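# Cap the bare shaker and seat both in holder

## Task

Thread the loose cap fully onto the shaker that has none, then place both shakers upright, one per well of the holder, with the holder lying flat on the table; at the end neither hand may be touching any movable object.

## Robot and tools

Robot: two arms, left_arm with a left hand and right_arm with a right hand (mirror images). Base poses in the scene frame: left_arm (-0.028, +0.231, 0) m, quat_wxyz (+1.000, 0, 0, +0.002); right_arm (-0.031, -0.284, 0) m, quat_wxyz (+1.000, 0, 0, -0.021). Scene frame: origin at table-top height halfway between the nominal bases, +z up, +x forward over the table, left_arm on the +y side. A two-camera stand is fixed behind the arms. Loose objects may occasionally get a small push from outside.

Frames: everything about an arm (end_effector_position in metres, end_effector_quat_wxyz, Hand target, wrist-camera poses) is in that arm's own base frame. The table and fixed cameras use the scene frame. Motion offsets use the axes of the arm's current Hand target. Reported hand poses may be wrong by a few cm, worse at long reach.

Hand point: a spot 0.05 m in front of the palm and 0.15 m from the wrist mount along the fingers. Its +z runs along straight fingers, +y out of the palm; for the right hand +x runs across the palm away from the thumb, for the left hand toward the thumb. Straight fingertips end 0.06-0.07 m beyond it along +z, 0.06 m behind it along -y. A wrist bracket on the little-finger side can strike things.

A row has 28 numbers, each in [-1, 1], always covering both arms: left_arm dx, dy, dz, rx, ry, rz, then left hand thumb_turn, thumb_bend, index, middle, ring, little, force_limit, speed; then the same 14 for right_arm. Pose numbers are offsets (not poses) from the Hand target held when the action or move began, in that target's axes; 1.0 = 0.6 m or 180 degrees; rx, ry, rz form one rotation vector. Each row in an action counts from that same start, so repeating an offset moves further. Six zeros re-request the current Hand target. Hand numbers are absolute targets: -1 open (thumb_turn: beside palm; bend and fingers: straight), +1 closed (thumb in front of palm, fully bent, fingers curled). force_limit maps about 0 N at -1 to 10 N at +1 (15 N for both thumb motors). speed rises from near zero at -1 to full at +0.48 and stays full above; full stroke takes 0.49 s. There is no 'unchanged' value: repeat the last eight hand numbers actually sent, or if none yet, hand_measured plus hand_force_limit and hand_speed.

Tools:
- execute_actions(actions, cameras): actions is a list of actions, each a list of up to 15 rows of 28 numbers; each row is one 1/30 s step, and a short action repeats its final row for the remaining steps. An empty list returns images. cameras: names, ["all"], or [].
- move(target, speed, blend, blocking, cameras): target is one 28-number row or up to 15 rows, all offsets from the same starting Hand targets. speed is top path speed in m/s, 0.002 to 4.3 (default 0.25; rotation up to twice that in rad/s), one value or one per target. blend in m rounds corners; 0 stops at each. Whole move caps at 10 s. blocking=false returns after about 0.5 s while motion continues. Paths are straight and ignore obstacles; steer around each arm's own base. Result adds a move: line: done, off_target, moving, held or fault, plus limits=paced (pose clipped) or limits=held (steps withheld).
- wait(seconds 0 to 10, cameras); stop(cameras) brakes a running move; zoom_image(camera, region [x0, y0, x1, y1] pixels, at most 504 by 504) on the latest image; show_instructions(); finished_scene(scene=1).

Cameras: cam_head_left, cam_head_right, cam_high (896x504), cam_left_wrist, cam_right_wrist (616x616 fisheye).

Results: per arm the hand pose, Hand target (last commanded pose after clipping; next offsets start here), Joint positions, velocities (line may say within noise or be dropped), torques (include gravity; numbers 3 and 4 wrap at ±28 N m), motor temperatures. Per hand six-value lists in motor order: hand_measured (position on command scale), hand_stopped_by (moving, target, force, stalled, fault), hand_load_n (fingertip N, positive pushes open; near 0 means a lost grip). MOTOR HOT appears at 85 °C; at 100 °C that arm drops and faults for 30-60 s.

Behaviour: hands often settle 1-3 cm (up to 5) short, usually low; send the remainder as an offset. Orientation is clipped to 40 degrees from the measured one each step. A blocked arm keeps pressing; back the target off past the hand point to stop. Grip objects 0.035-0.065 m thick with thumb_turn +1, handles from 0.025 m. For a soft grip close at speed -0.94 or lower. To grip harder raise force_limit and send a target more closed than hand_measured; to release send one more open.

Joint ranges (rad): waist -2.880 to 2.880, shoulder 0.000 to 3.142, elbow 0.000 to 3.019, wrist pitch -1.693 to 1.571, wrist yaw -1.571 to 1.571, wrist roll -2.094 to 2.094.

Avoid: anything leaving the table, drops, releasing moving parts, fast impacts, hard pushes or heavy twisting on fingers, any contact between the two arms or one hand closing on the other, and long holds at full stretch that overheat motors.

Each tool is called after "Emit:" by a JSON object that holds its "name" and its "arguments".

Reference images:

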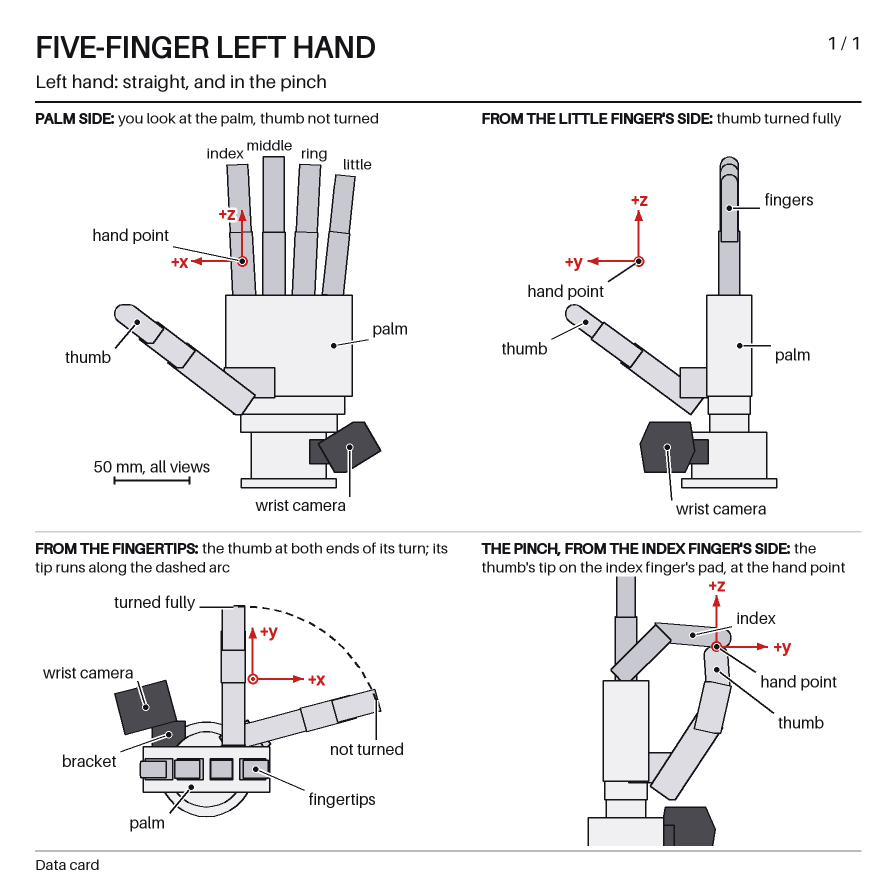

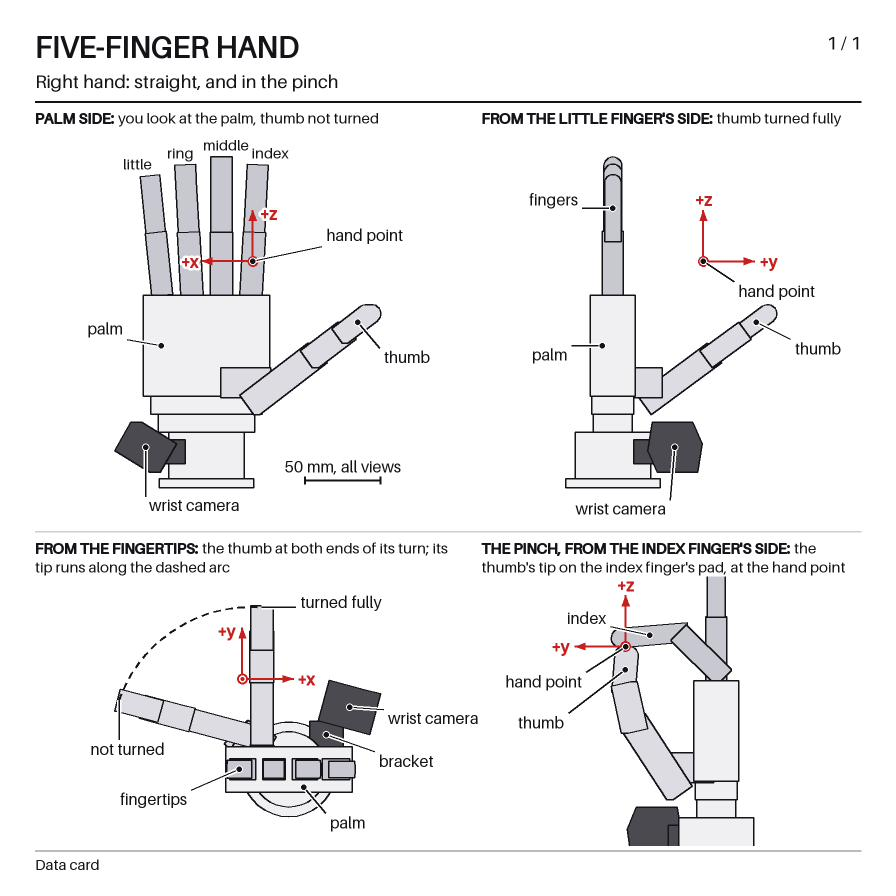

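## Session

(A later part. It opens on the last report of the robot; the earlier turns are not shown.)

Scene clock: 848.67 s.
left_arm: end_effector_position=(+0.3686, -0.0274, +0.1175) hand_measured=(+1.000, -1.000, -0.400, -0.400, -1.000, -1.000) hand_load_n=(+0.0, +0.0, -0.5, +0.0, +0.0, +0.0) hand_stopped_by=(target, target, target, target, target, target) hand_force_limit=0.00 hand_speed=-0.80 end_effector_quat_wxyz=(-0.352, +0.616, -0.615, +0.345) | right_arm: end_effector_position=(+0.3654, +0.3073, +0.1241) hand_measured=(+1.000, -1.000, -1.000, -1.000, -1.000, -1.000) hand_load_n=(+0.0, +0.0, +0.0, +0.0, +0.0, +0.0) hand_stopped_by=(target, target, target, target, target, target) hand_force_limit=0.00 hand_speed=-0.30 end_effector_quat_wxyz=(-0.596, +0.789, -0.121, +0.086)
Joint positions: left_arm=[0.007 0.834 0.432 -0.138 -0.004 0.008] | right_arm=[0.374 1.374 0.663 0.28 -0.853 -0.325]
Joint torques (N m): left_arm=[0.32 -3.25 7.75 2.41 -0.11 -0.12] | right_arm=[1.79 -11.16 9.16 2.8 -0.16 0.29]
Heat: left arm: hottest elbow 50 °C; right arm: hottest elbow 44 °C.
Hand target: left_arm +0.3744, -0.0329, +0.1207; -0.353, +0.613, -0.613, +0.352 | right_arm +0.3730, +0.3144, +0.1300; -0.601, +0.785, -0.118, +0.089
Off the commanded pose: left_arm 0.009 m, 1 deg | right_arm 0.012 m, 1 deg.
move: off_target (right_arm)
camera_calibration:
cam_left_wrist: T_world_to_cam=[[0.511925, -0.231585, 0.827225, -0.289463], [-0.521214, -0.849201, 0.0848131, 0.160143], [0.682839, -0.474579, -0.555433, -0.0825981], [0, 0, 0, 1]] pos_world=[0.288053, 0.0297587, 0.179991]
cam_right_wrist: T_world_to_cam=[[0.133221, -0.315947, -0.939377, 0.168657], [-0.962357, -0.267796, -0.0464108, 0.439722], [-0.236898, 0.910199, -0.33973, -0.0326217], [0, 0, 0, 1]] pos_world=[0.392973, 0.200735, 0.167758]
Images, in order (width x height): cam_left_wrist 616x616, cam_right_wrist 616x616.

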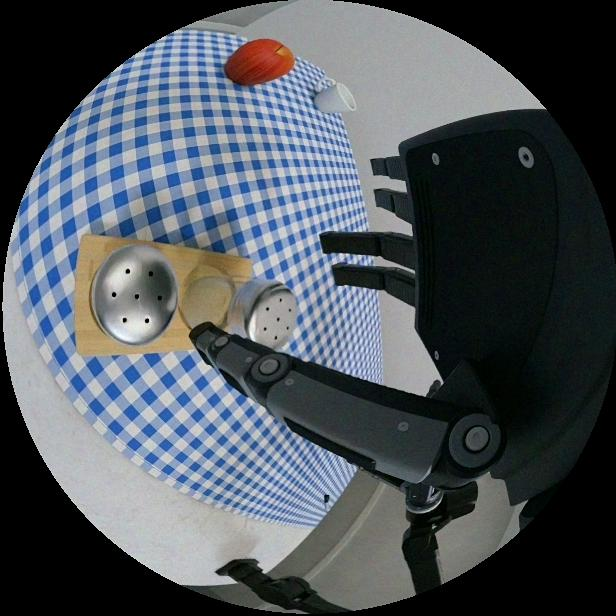

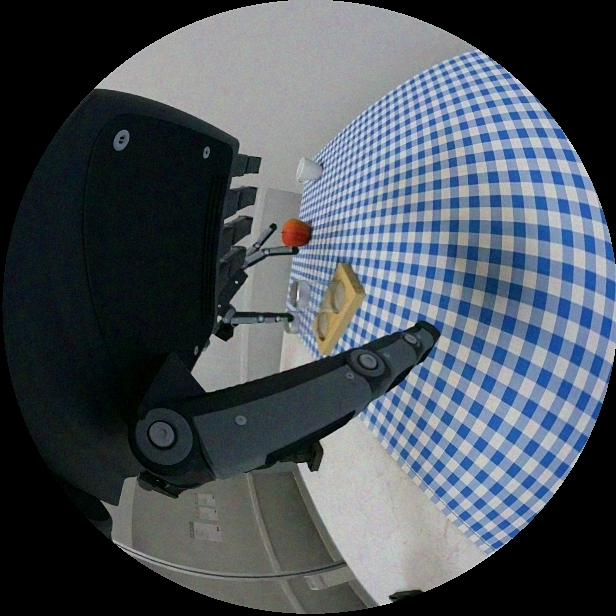

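Emit:
{"name": "move", "arguments": {"target": [[0.0193,0,0,0,0,0,1,-1,-0.4,-0.4,-1,-1,0,-0.8,0,0,0,0,0,0,1,-1,-1,-1,-1,-1,0,-0.3],[0.0193,0.0768,0.0443,0,0,0,1,-1,-0.4,-0.4,-1,-1,0,-0.8,0,0,0,0,0,0,1,-1,-1,-1,-1,-1,0,-0.3]], "speed": [0.08,0.08], "blend": [0.004,0], "cameras": ["cam_left_wrist","cam_right_wrist"]}}

Emit:
{"name": "zoom_image", "arguments": {"camera": "cam_left_wrist", "region": [160, 220, 340, 400]}}

Emit:
{"name": "zoom_image", "arguments": {"camera": "cam_right_wrist", "region": [270, 250, 350, 330]}}

Scene clock: 866.30 s.
left_arm: end_effector_position=(+0.3693, -0.0394, +0.0658) hand_measured=(+1.000, -1.000, -0.400, -0.400, -1.000, -1.000) hand_load_n=(+0.0, +0.0, +0.0, +0.0, +0.0, +0.0) hand_stopped_by=(target, target, target, target, target, target) hand_force_limit=0.00 hand_speed=-0.80 end_effector_quat_wxyz=(-0.353, +0.615, -0.615, +0.346) | right_arm: end_effector_position=(+0.3654, +0.3073, +0.1241) hand_measured=(+1.000, -1.000, -1.000, -1.000, -1.000, -1.000) hand_load_n=(+0.0, +0.0, +0.0, +0.0, +0.0, +0.0) hand_stopped_by=(target, target, target, target, target, target) hand_force_limit=0.00 hand_speed=-0.30 end_effector_quat_wxyz=(-0.596, +0.789, -0.121, +0.086)
Joint positions: left_arm=[-0.043 0.962 0.332 0.092 -0.046 -0.017] | right_arm=[0.374 1.374 0.663 0.28 -0.853 -0.325]
Joint torques (N m): left_arm=[0.32 -3.78 6.86 2.19 -0.13 -0.13] | right_arm=[1.67 -11.16 9.13 2.81 -0.16 0.29]
Heat: left arm: hottest elbow 48 °C; right arm: hottest elbow 44 °C.
Hand target: left_arm +0.3742, -0.0445, +0.0676; -0.353, +0.613, -0.613, +0.352 | right_arm +0.3730, +0.3144, +0.1300; -0.601, +0.785, -0.118, +0.089
Off the commanded pose: left_arm 0.007 m, 1 deg | right_arm 0.012 m, 1 deg.
move: off_target (right_arm)
camera_calibration:
cam_left_wrist: T_world_to_cam=[[0.509141, -0.23259, 0.82866, -0.249013], [-0.522857, -0.848357, 0.0831327, 0.155505], [0.683664, -0.475597, -0.553544, -0.117842], [0, 0, 0, 1]] pos_world=[0.288654, 0.0179601, 0.128189]
cam_right_wrist: T_world_to_cam=[[0.133221, -0.315947, -0.939377, 0.168657], [-0.962357, -0.267796, -0.0464108, 0.439722], [-0.236898, 0.910199, -0.33973, -0.0326217], [0, 0, 0, 1]] pos_world=[0.392973, 0.200735, 0.167758]
Images, in order (width x height): cam_left_wrist 616x616, cam_right_wrist 616x616.

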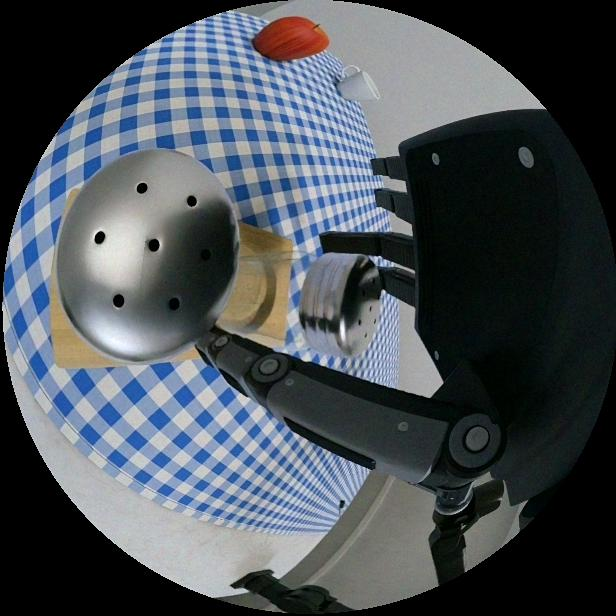

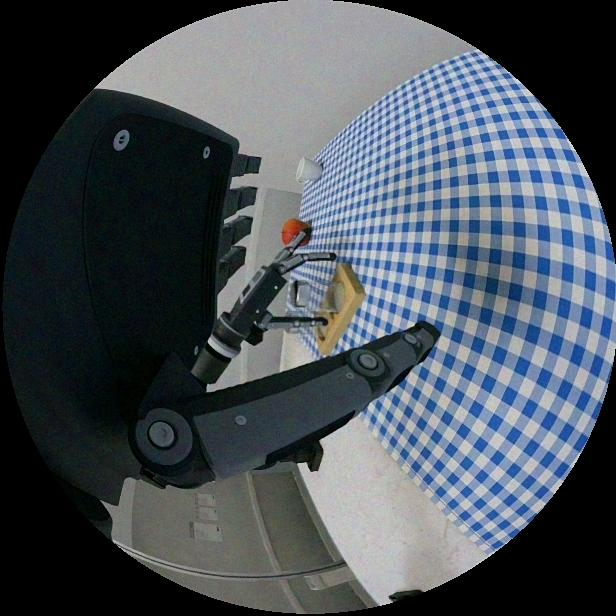

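Scaled by 2.800 from the camera's 616x616 image, which has a finer 880x880 frame.

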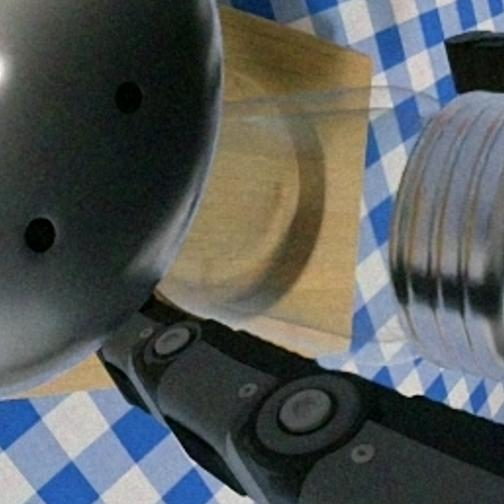

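Scaled by 6.300 from the camera's 616x616 image, which has a finer 880x880 frame.

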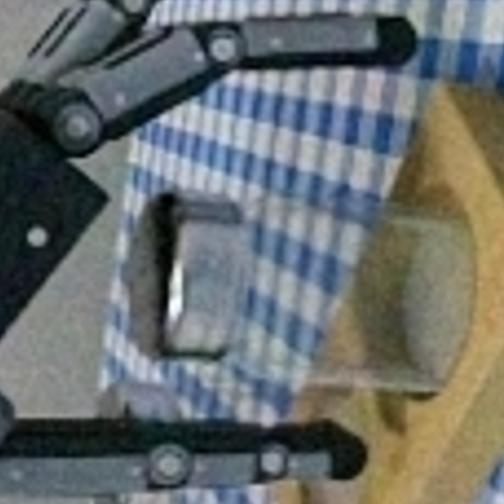

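Emit:
{"name": "move", "arguments": {"target": [[0,0,0,0,0,0,1,-0.7,0.3,0.3,-1,-1,0,-0.93,0,0,0,0,0,0,1,-1,-1,-1,-1,-1,0,-0.3]], "speed": 0.05, "cameras": ["cam_left_wrist","cam_right_wrist"]}}

Emit:
{"name": "zoom_image", "arguments": {"camera": "cam_left_wrist", "region": [180, 220, 400, 380]}}

Emit:
{"name": "zoom_image", "arguments": {"camera": "cam_right_wrist", "region": [270, 250, 350, 330]}}

Scene clock: 871.30 s.
left_arm: end_effector_position=(+0.3693, -0.0393, +0.0656) hand_measured=(+1.000, -0.784, +0.070, +0.024, -1.000, -1.000) hand_load_n=(+0.0, +9.5, +5.5, +4.0, +0.0, +0.0) hand_stopped_by=(target, force, force, force, target, target) hand_force_limit=0.00 hand_speed=-0.93 end_effector_quat_wxyz=(-0.353, +0.615, -0.615, +0.346) | right_arm: end_effector_position=(+0.3654, +0.3073, +0.1241) hand_measured=(+1.000, -1.000, -1.000, -1.000, -1.000, -1.000) hand_load_n=(+0.0, +0.0, -0.5, +0.0, +0.0, +0.0) hand_stopped_by=(target, target, target, target, target, target) hand_force_limit=0.00 hand_speed=-0.30 end_effector_quat_wxyz=(-0.596, +0.789, -0.121, +0.086)
Joint positions: left_arm=[-0.043 0.962 0.332 0.092 -0.046 -0.017] | right_arm=[0.374 1.374 0.663 0.28 -0.853 -0.325]
Joint torques (N m): left_arm=[0.38 -3.66 6.87 2.22 -0.11 -0.13] | right_arm=[1.73 -11.22 9.13 2.81 -0.16 0.29]
Heat: left arm: hottest elbow 47 °C; right arm: hottest elbow 44 °C.
Hand target: left_arm +0.3741, -0.0445, +0.0676; -0.353, +0.613, -0.613, +0.352 | right_arm +0.3730, +0.3144, +0.1300; -0.601, +0.785, -0.118, +0.089
Off the commanded pose: left_arm 0.007 m, 1 deg | right_arm 0.012 m, 1 deg.
move: off_target (right_arm)
camera_calibration:
cam_left_wrist: T_world_to_cam=[[0.509567, -0.232192, 0.82851, -0.249009], [-0.522344, -0.848644, 0.0834276, 0.155392], [0.683738, -0.475279, -0.553725, -0.118025], [0, 0, 0, 1]] pos_world=[0.288754, 0.0179596, 0.127989]
cam_right_wrist: T_world_to_cam=[[0.133221, -0.315947, -0.939377, 0.168657], [-0.962357, -0.267796, -0.0464108, 0.439722], [-0.236898, 0.910199, -0.33973, -0.0326217], [0, 0, 0, 1]] pos_world=[0.392973, 0.200735, 0.167758]
Images, in order (width x height): cam_left_wrist 616x616, cam_right_wrist 616x616.

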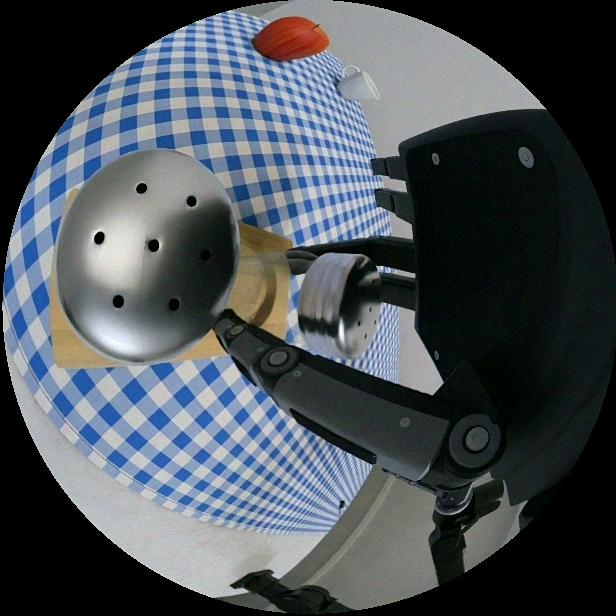

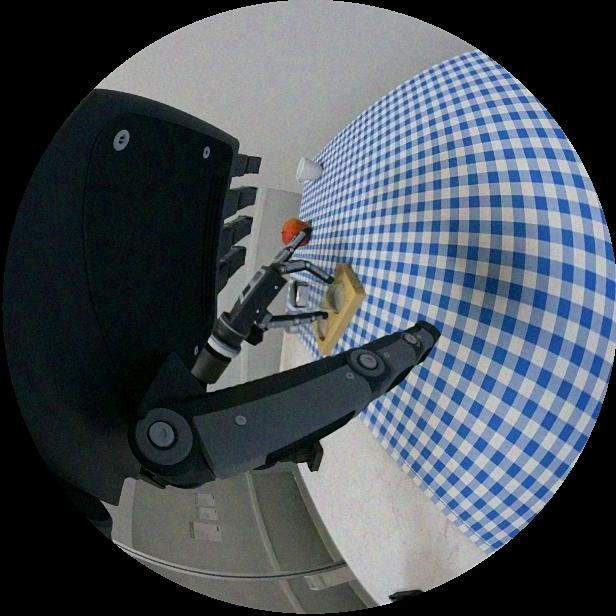

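Scaled by 2.291 from the camera's 616x616 image, which has a finer 880x880 frame.

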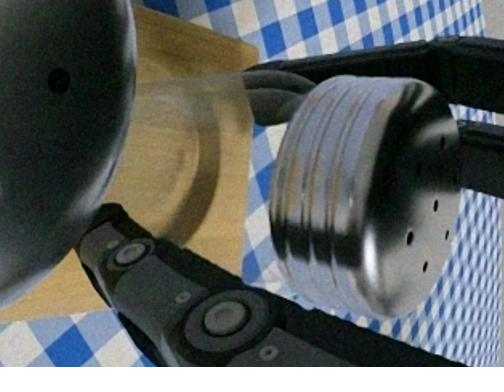

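Scaled by 6.300 from the camera's 616x616 image, which has a finer 880x880 frame.

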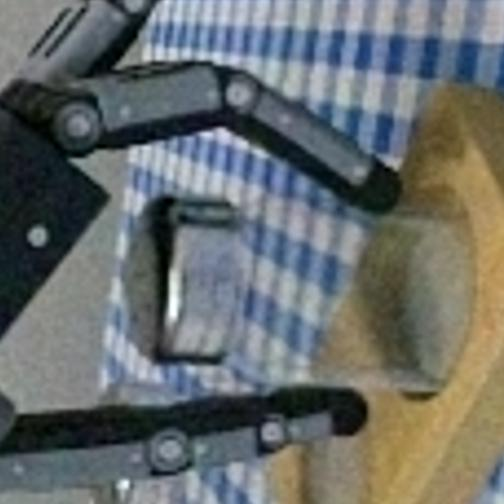

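Emit:
{"name": "execute_actions", "arguments": {"actions": [], "cameras": ["cam_high","cam_head_right","cam_head_left"]}}

Emit:
{"name": "zoom_image", "arguments": {"camera": "cam_high", "region": [300, 120, 420, 220]}}

Emit:
{"name": "zoom_image", "arguments": {"camera": "cam_head_right", "region": [230, 270, 340, 400]}}

Scene clock: 881.30 s.
left_arm: end_effector_position=(+0.3693, -0.0393, +0.0656) hand_measured=(+1.000, -0.784, +0.070, +0.024, -1.000, -1.000) hand_load_n=(+0.0, +9.5, +5.5, +4.0, +0.0, +0.0) hand_stopped_by=(target, force, force, force, target, target) hand_force_limit=0.00 hand_speed=-0.93 end_effector_quat_wxyz=(-0.353, +0.615, -0.615, +0.346) | right_arm: end_effector_position=(+0.3654, +0.3073, +0.1241) hand_measured=(+1.000, -1.000, -1.000, -1.000, -1.000, -1.000) hand_load_n=(+0.0, +0.0, +0.0, -0.5, +0.0, +0.0) hand_stopped_by=(target, target, target, target, target, target) hand_force_limit=0.00 hand_speed=-0.30 end_effector_quat_wxyz=(-0.596, +0.789, -0.121, +0.086)
Joint positions: left_arm=[-0.043 0.962 0.332 0.092 -0.046 -0.017] | right_arm=[0.374 1.374 0.663 0.28 -0.853 -0.325]
Joint velocities: within noise
Joint torques (N m): left_arm=[0.38 -3.9 6.86 2.18 -0.11 -0.12] | right_arm=[1.73 -11.11 9.13 2.82 -0.16 0.29]
Motor temperatures (°C): left_arm=[29 33 47 26 29 27] | right_arm=[35 30 44 30 28 28]
Heat: left arm: hottest elbow 47 °C; right arm: hottest elbow 44 °C.
Hand target: left_arm +0.3741, -0.0445, +0.0676; -0.353, +0.613, -0.613, +0.352 | right_arm +0.3730, +0.3144, +0.1300; -0.601, +0.785, -0.118, +0.089
Off the commanded pose: left_arm 0.007 m, 1 deg | right_arm 0.012 m, 1 deg.
Images, in order (width x height): cam_head_left 896x504, cam_head_right 896x504, cam_high 896x504.

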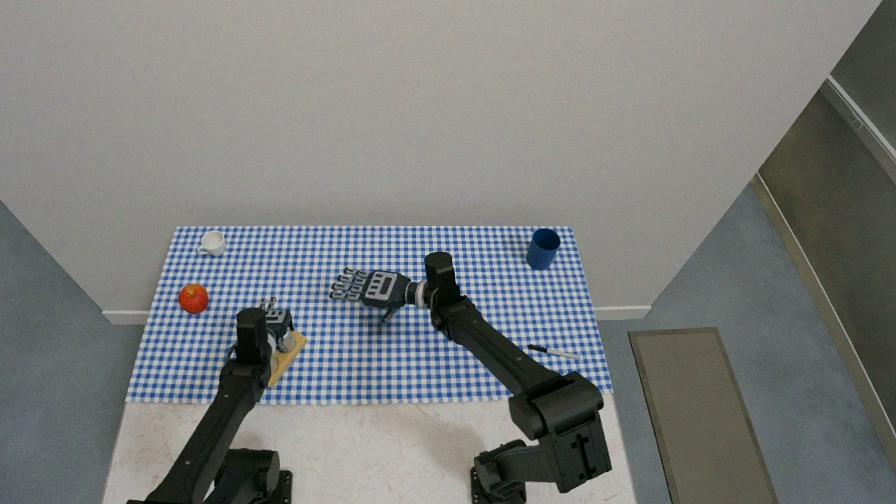

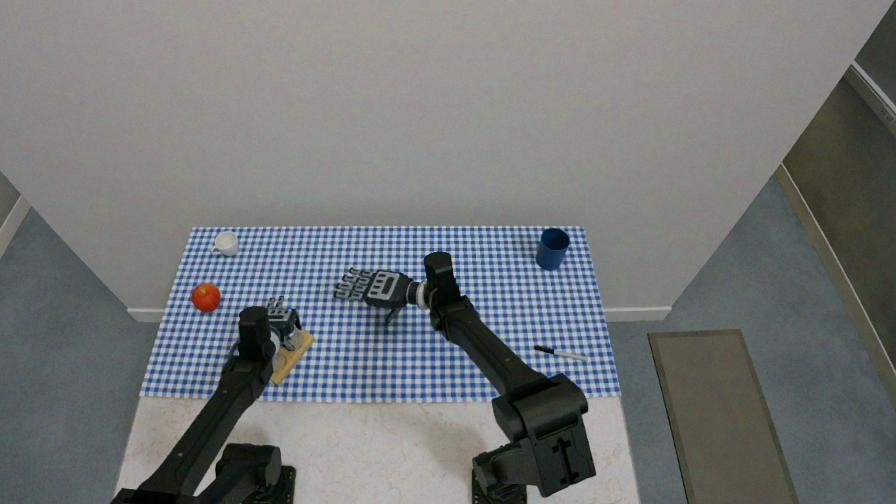

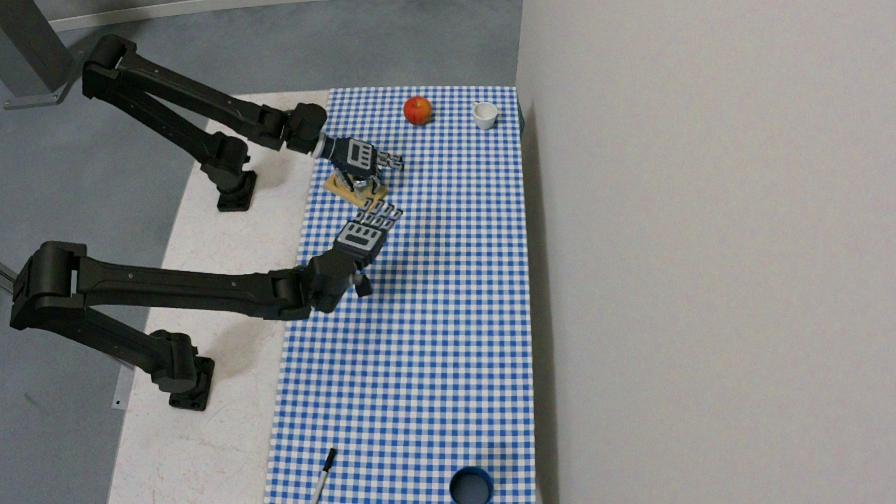

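Scaled by 4.200.

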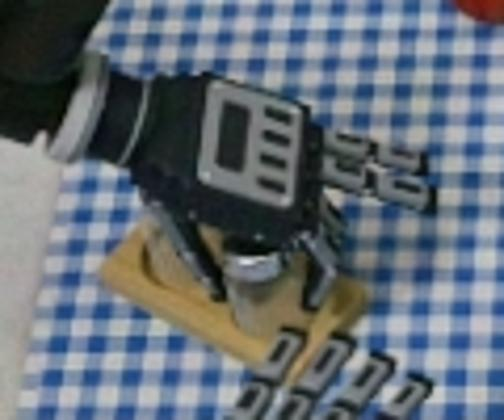

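Scaled by 3.877.

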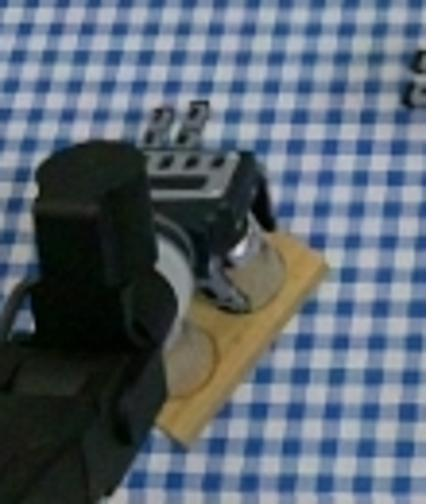

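Emit:
{"name": "move", "arguments": {"target": [[0,0,0,0,0,0,1,-1,-0.4,-0.4,-1,-1,0,-0.8,0,0,0,0,0,0,1,-1,-1,-1,-1,-1,0,-0.3],[0,-0.0866,-0.05,0,0,0,1,-1,-0.4,-0.4,-1,-1,0,-0.8,0,0,0,0,0,0,1,-1,-1,-1,-1,-1,0,-0.3],[0,-0.0188,-0.0108,0,0,0,1,-1,-0.4,-0.4,-1,-1,0,-0.8,0,0,0,0,0,0,1,-1,-1,-1,-1,-1,0,-0.3]], "speed": [0.05,0.1,0.08], "cameras": ["cam_left_wrist","cam_right_wrist"]}}

Emit:
{"name": "zoom_image", "arguments": {"camera": "cam_left_wrist", "region": [160, 220, 380, 380]}}

Emit:
{"name": "zoom_image", "arguments": {"camera": "cam_right_wrist", "region": [270, 250, 350, 330]}}

Scene clock: 891.17 s.
left_arm: end_effector_position=(+0.3685, -0.0393, +0.0776) hand_measured=(+1.000, -1.000, -0.400, -0.400, -1.000, -1.000) hand_load_n=(+0.0, +0.0, +0.0, +0.0, +0.0, +0.0) hand_stopped_by=(target, target, target, target, target, target) hand_force_limit=0.00 hand_speed=-0.80 end_effector_quat_wxyz=(-0.352, +0.615, -0.615, +0.345) | right_arm: end_effector_position=(+0.3654, +0.3073, +0.1241) hand_measured=(+1.000, -1.000, -1.000, -1.000, -1.000, -1.000) hand_load_n=(+0.0, +0.0, +0.0, +0.0, +0.0, +0.0) hand_stopped_by=(target, target, target, target, target, target) hand_force_limit=0.00 hand_speed=-0.30 end_effector_quat_wxyz=(-0.596, +0.789, -0.121, +0.086)
Joint positions: left_arm=[-0.043 0.924 0.354 0.03 -0.046 -0.017] | right_arm=[0.374 1.374 0.663 0.28 -0.853 -0.325]
Joint torques (N m): left_arm=[0.38 -3.6 7.25 2.1 -0.11 -0.12] | right_arm=[1.73 -11.05 9.16 2.8 -0.16 0.29]
Heat: left arm: hottest elbow 46 °C; right arm: hottest elbow 44 °C.
Hand target: left_arm +0.3742, -0.0445, +0.0806; -0.353, +0.613, -0.613, +0.352 | right_arm +0.3730, +0.3144, +0.1300; -0.601, +0.785, -0.118, +0.089
Off the commanded pose: left_arm 0.008 m, 1 deg | right_arm 0.012 m, 1 deg.
move: off_target (right_arm)
camera_calibration:
cam_left_wrist: T_world_to_cam=[[0.511558, -0.231904, 0.827363, -0.259097], [-0.52198, -0.848727, 0.0848478, 0.153715], [0.682529, -0.475272, -0.555222, -0.110288], [0, 0, 0, 1]] pos_world=[0.288054, 0.0179595, 0.140091]
cam_right_wrist: T_world_to_cam=[[0.133221, -0.315947, -0.939377, 0.168657], [-0.962357, -0.267796, -0.0464108, 0.439722], [-0.236898, 0.910199, -0.33973, -0.0326217], [0, 0, 0, 1]] pos_world=[0.392973, 0.200735, 0.167758]
Images, in order (width x height): cam_left_wrist 616x616, cam_right_wrist 616x616.

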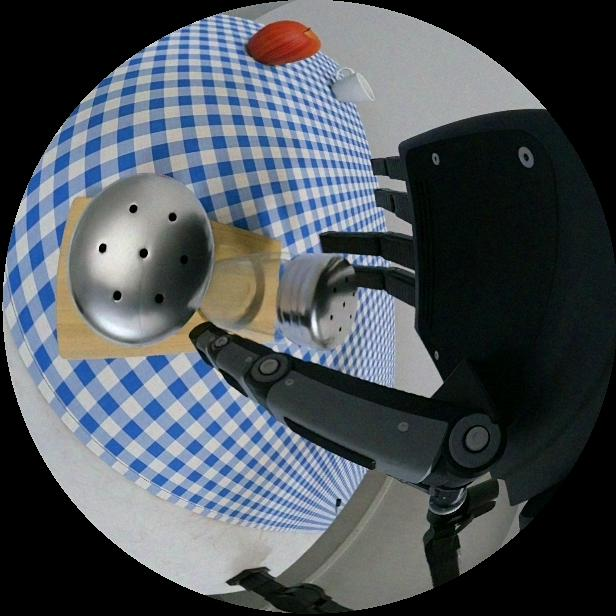

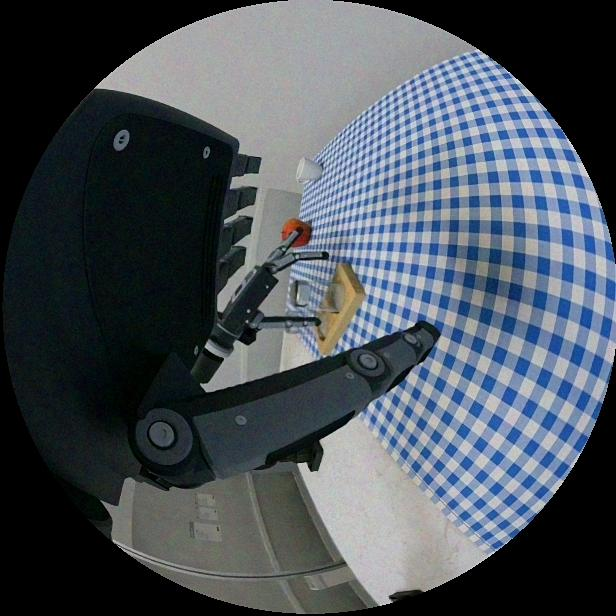

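Scaled by 2.291 from the camera's 616x616 image, which has a finer 880x880 frame.

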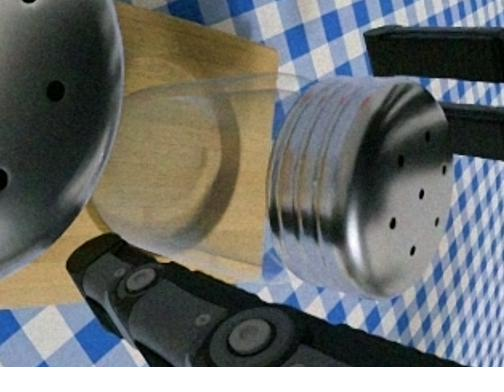

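Scaled by 6.300 from the camera's 616x616 image, which has a finer 880x880 frame.

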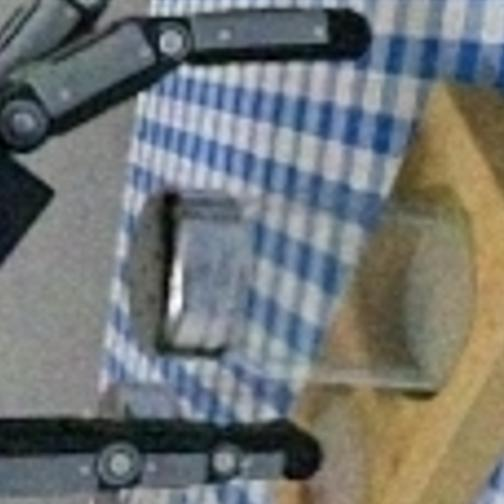

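Emit:
{"name": "move", "arguments": {"target": [[0,0,0,0,0,0,1,-0.7,0.3,0.3,-1,-1,0,-0.93,0,0,0,0,0,0,1,-1,-1,-1,-1,-1,0,-0.3]], "speed": 0.05, "cameras": ["cam_left_wrist","cam_right_wrist"]}}

Emit:
{"name": "zoom_image", "arguments": {"camera": "cam_right_wrist", "region": [270, 250, 350, 330]}}

Emit:
{"name": "zoom_image", "arguments": {"camera": "cam_left_wrist", "region": [180, 220, 400, 380]}}

Scene clock: 895.33 s.
left_arm: end_effector_position=(+0.3686, -0.0392, +0.0776) hand_measured=(+1.000, -0.784, +0.070, +0.024, -1.000, -1.000) hand_load_n=(+0.0, +10.0, +5.5, +4.0, +0.0, +0.0) hand_stopped_by=(target, force, force, force, target, target) hand_force_limit=0.00 hand_speed=-0.93 end_effector_quat_wxyz=(-0.353, +0.615, -0.615, +0.345) | right_arm: end_effector_position=(+0.3654, +0.3073, +0.1241) hand_measured=(+1.000, -1.000, -1.000, -1.000, -1.000, -1.000) hand_load_n=(+0.0, +0.0, +0.0, -0.5, -0.5, +0.0) hand_stopped_by=(target, target, target, target, target, target) hand_force_limit=0.00 hand_speed=-0.30 end_effector_quat_wxyz=(-0.596, +0.789, -0.121, +0.086)
Joint positions: left_arm=[-0.043 0.924 0.354 0.031 -0.047 -0.017] | right_arm=[0.374 1.374 0.663 0.28 -0.853 -0.325]
Joint torques (N m): left_arm=[0.32 -3.6 7.21 2.22 -0.11 -0.12] | right_arm=[1.73 -11.16 9.17 2.8 -0.16 0.29]
Heat: left arm: hottest elbow 46 °C; right arm: hottest elbow 44 °C.
Hand target: left_arm +0.3742, -0.0445, +0.0806; -0.353, +0.613, -0.613, +0.352 | right_arm +0.3730, +0.3144, +0.1300; -0.601, +0.785, -0.118, +0.089
Off the commanded pose: left_arm 0.008 m, 1 deg | right_arm 0.012 m, 1 deg.
move: off_target (right_arm)
camera_calibration:
cam_left_wrist: T_world_to_cam=[[0.511301, -0.231845, 0.827538, -0.259108], [-0.521726, -0.848916, 0.0845183, 0.153767], [0.682915, -0.474962, -0.555011, -0.110331], [0, 0, 0, 1]] pos_world=[0.288053, 0.0180592, 0.140191]
cam_right_wrist: T_world_to_cam=[[0.133221, -0.315947, -0.939377, 0.168657], [-0.962357, -0.267796, -0.0464108, 0.439722], [-0.236898, 0.910199, -0.33973, -0.0326217], [0, 0, 0, 1]] pos_world=[0.392973, 0.200735, 0.167758]
Images, in order (width x height): cam_left_wrist 616x616, cam_right_wrist 616x616.

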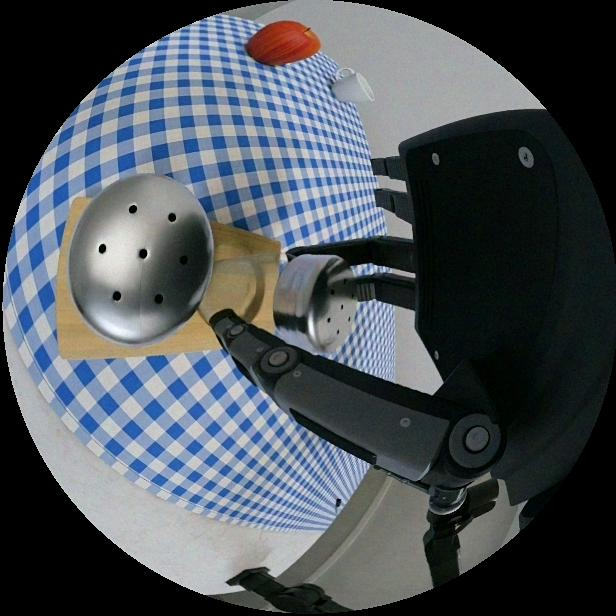

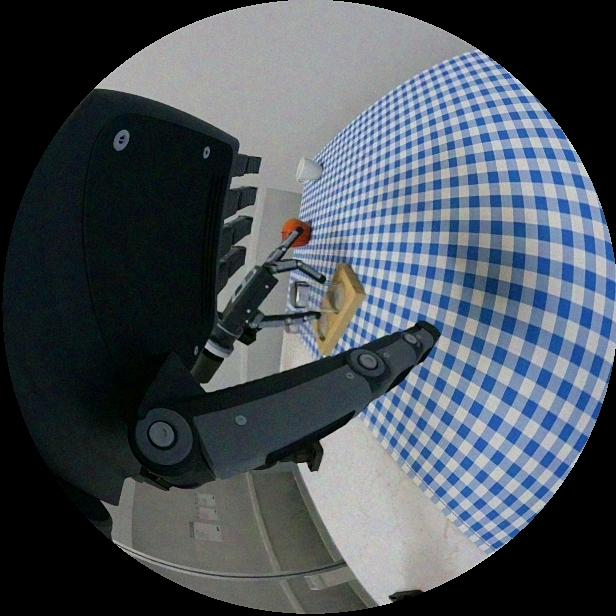

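Scaled by 6.300 from the camera's 616x616 image, which has a finer 880x880 frame.

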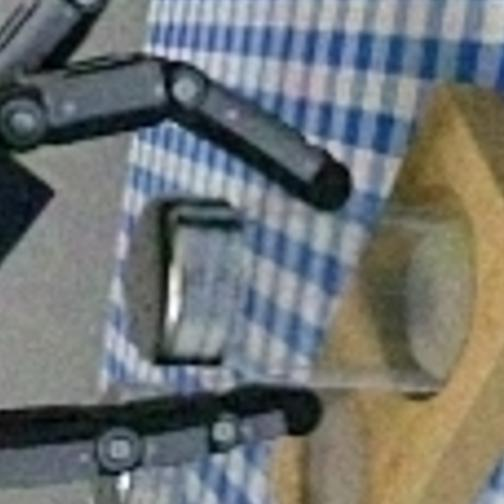

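Scaled by 2.291 from the camera's 616x616 image, which has a finer 880x880 frame.

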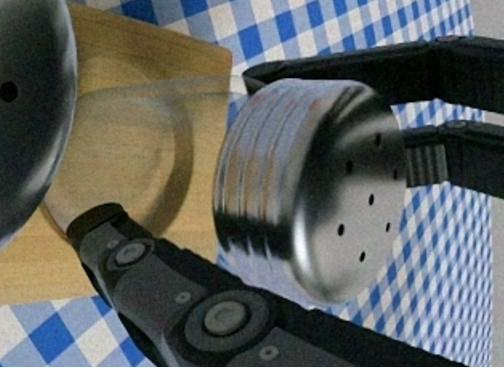

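Emit:
{"name": "move", "arguments": {"target": [[0,-0.0722,-0.0417,0,0,0,1,-0.7,0.3,0.3,-1,-1,0,-0.93,0,0,0,0,0,0,1,-1,-1,-1,-1,-1,0,-0.3],[0.0275,-0.1289,-0.0748,0,0.1443,0.0833,1,-0.7,0.3,0.3,-1,-1,0,-0.93,0,0,0,0,0,0,1,-1,-1,-1,-1,-1,0,-0.3]], "speed": [0.08,0.1], "blend": [0.01,0], "cameras": ["cam_left_wrist","cam_right_wrist","cam_high"]}}

Emit:
{"name": "zoom_image", "arguments": {"camera": "cam_high", "region": [300, 110, 420, 220]}}

Emit:
{"name": "zoom_image", "arguments": {"camera": "cam_right_wrist", "region": [240, 230, 360, 350]}}

Scene clock: 908.67 s.
left_arm: end_effector_position=(+0.3522, -0.0685, +0.1416) hand_measured=(+1.000, -0.784, +0.070, +0.024, -1.000, -1.000) hand_load_n=(+0.0, +9.5, +5.5, +4.0, +0.0, +0.0) hand_stopped_by=(target, force, force, force, target, target) hand_force_limit=0.00 hand_speed=-0.93 end_effector_quat_wxyz=(+0.225, -0.445, +0.756, -0.424) | right_arm: end_effector_position=(+0.3654, +0.3073, +0.1241) hand_measured=(+1.000, -1.000, -1.000, -1.000, -1.000, -1.000) hand_load_n=(+0.0, +0.0, +0.0, +0.0, +0.0, +0.0) hand_stopped_by=(target, target, target, target, target, target) hand_force_limit=0.00 hand_speed=-0.30 end_effector_quat_wxyz=(-0.596, +0.789, -0.121, +0.086)
Joint positions: left_arm=[0.114 0.906 0.565 -0.342 0.546 0.356] | right_arm=[0.374 1.374 0.663 0.28 -0.853 -0.325]
Joint torques (N m): left_arm=[2.84 -4.25 11.64 1.42 0.53 0.09] | right_arm=[1.79 -11.11 9.13 2.81 -0.16 0.3]
Heat: left arm: hottest elbow 47 °C; right arm: hottest elbow 44 °C.
Hand target: left_arm +0.3743, -0.0611, +0.1699; +0.249, -0.434, +0.751, -0.432 | right_arm +0.3730, +0.3144, +0.1300; -0.601, +0.785, -0.118, +0.089
Off the commanded pose: left_arm 0.037 m, 3 deg | right_arm 0.012 m, 1 deg.
move: off_target (left_arm, right_arm)
camera_calibration:
cam_left_wrist: T_world_to_cam=[[0.363626, -0.439168, 0.821528, -0.271874], [-0.87515, -0.463237, 0.139726, 0.258108], [0.319198, -0.769768, -0.552783, 0.0300011], [0, 0, 0, 1]] pos_world=[0.315167, 0.0232608, 0.203871]
cam_right_wrist: T_world_to_cam=[[0.133221, -0.315947, -0.939377, 0.168657], [-0.962357, -0.267796, -0.0464108, 0.439722], [-0.236898, 0.910199, -0.33973, -0.0326217], [0, 0, 0, 1]] pos_world=[0.392973, 0.200735, 0.167758]
Images, in order (width x height): cam_high 896x504, cam_left_wrist 616x616, cam_right_wrist 616x616.

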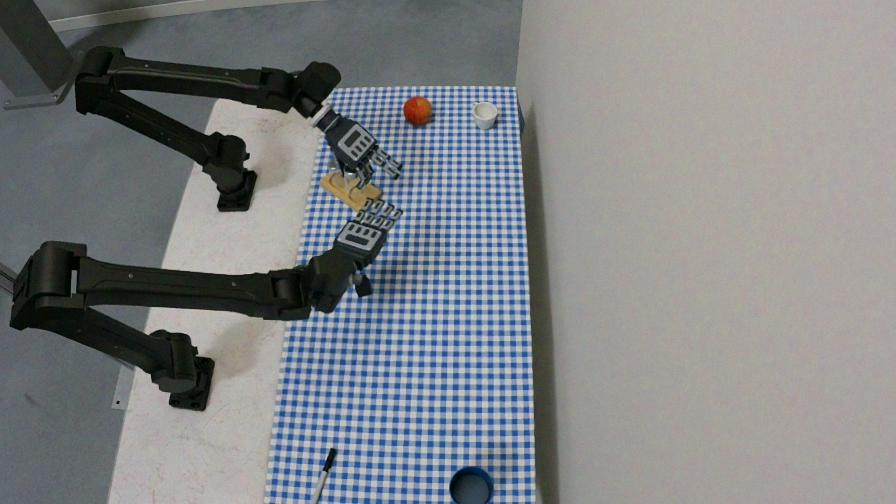

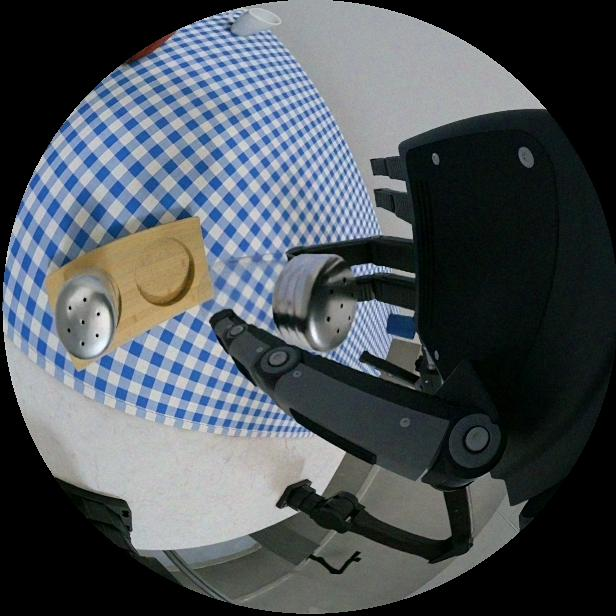

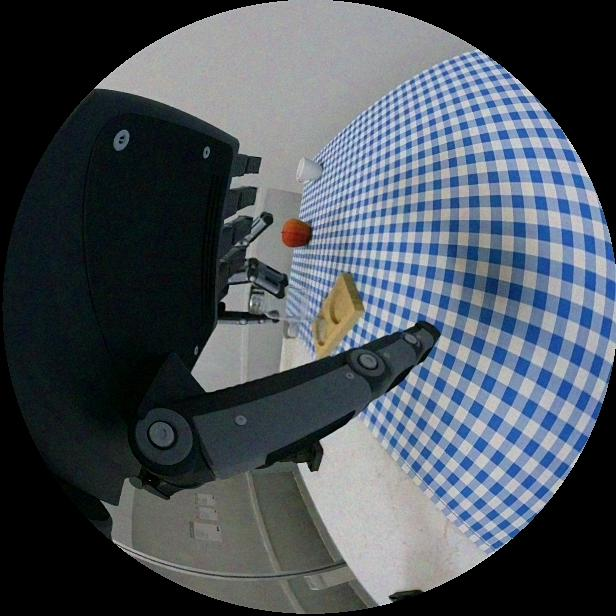

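Scaled by 4.200.

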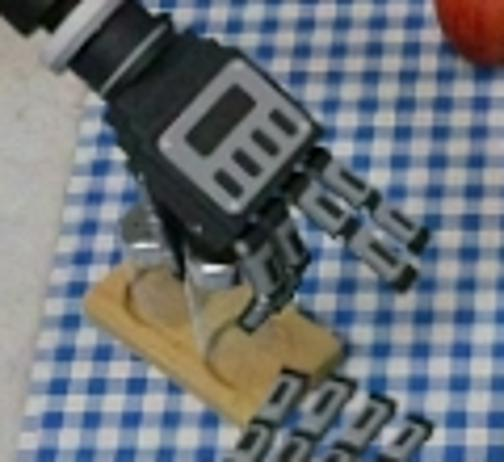

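Scaled by 4.200 from the camera's 616x616 image, which has a finer 880x880 frame.

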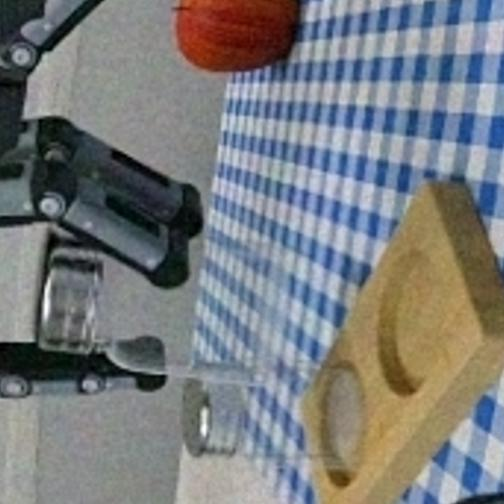

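Emit:
{"name": "move", "arguments": {"target": [0,-0.0462,-0.0267,0,0,0,1,-0.7,0.3,0.3,-1,-1,0,-0.93,0.0970,-0.0789,0.1638,-0.0081,-0.1382,0.4798,1,-1,-1,-1,-1,-1,0,-0.3], "speed": 0.15, "cameras": ["cam_left_wrist","cam_right_wrist","cam_high"]}}

Scene clock: 926.97 s.
left_arm: end_effector_position=(+0.3551, -0.0680, +0.1639) hand_measured=(+1.000, -0.784, +0.070, +0.024, -1.000, -1.000) hand_load_n=(+0.0, +10.0, +5.5, +4.0, +0.0, +0.0) hand_stopped_by=(target, force, force, force, target, target) hand_force_limit=0.00 hand_speed=-0.93 end_effector_quat_wxyz=(+0.215, -0.451, +0.758, -0.419) | right_arm: end_effector_position=(+0.4531, +0.3915, +0.1517) hand_measured=(+1.000, -1.000, -1.000, -1.000, -1.000, -1.000) hand_load_n=(+0.0, +0.0, +0.0, +0.0, +0.0, +0.0) hand_stopped_by=(target, target, target, target, target, target) hand_force_limit=0.00 hand_speed=-0.30 end_effector_quat_wxyz=(+0.498, -0.499, +0.506, +0.497)
Joint positions: left_arm=[0.115 0.906 0.636 -0.44 0.546 0.357] | right_arm=[0.368 2.042 1.084 0.931 -1.196 1.553]
Joint torques (N m): left_arm=[2.67 -6.48 11.88 1.32 0.49 0.1] | right_arm=[1.85 -18.96 8.55 2.54 0.07 0.33]
Heat: left arm: hottest elbow 51 °C; right arm: hottest elbow 44 °C.
Hand target: left_arm +0.3745, -0.0611, +0.2019; +0.249, -0.434, +0.751, -0.432 | right_arm +0.4600, +0.3999, +0.1501; +0.500, -0.500, +0.500, +0.500
Off the commanded pose: left_arm 0.043 m, 5 deg | right_arm 0.011 m, 1 deg.
move: off_target (left_arm, right_arm)
camera_calibration:
cam_left_wrist: T_world_to_cam=[[0.384761, -0.437455, 0.812768, -0.296873], [-0.871339, -0.462648, 0.163478, 0.252452], [0.304511, -0.771097, -0.559181, 0.0480269], [0, 0, 0, 1]] pos_world=[0.319572, 0.0239612, 0.226875]
cam_right_wrist: T_world_to_cam=[[-0.975251, 0.00979414, -0.220885, 0.475262], [-0.196796, -0.493833, 0.846995, 0.154074], [-0.100785, 0.869501, 0.483539, -0.24982], [0, 0, 0, 1]] pos_world=[0.468642, 0.288651, 0.0952762]
Images, in order (width x height): cam_high 896x504, cam_left_wrist 616x616, cam_right_wrist 616x616.

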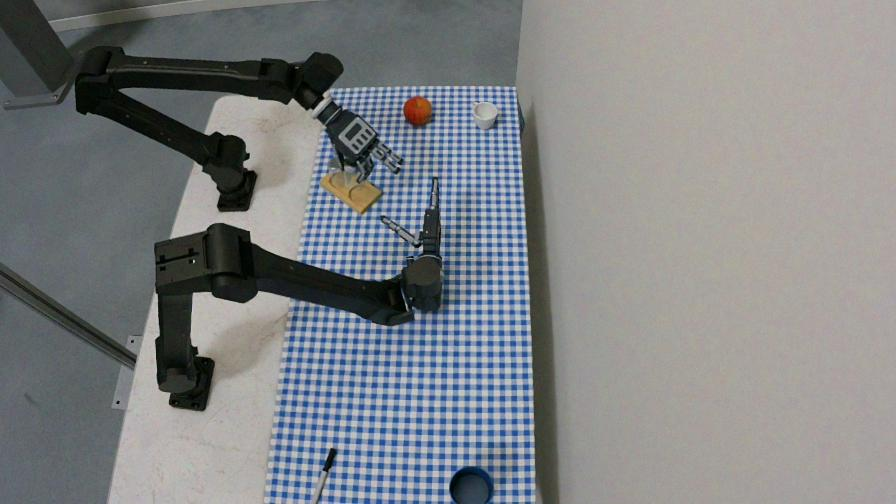

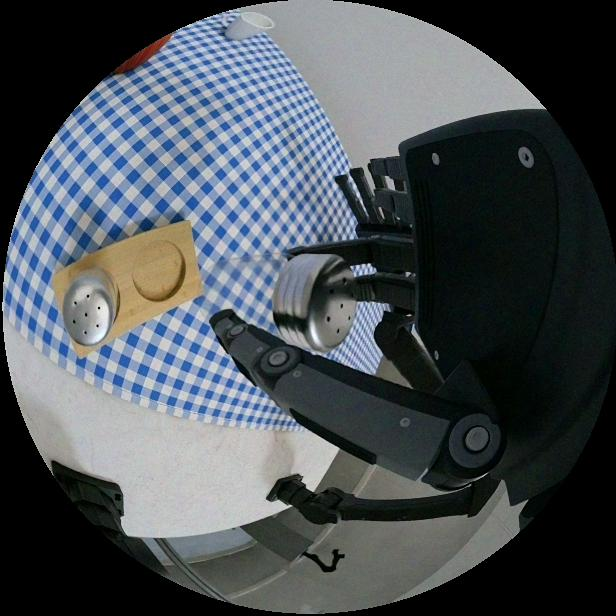

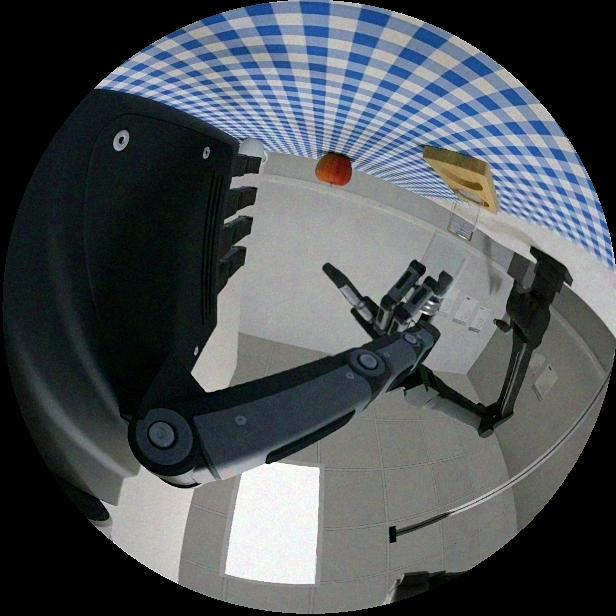

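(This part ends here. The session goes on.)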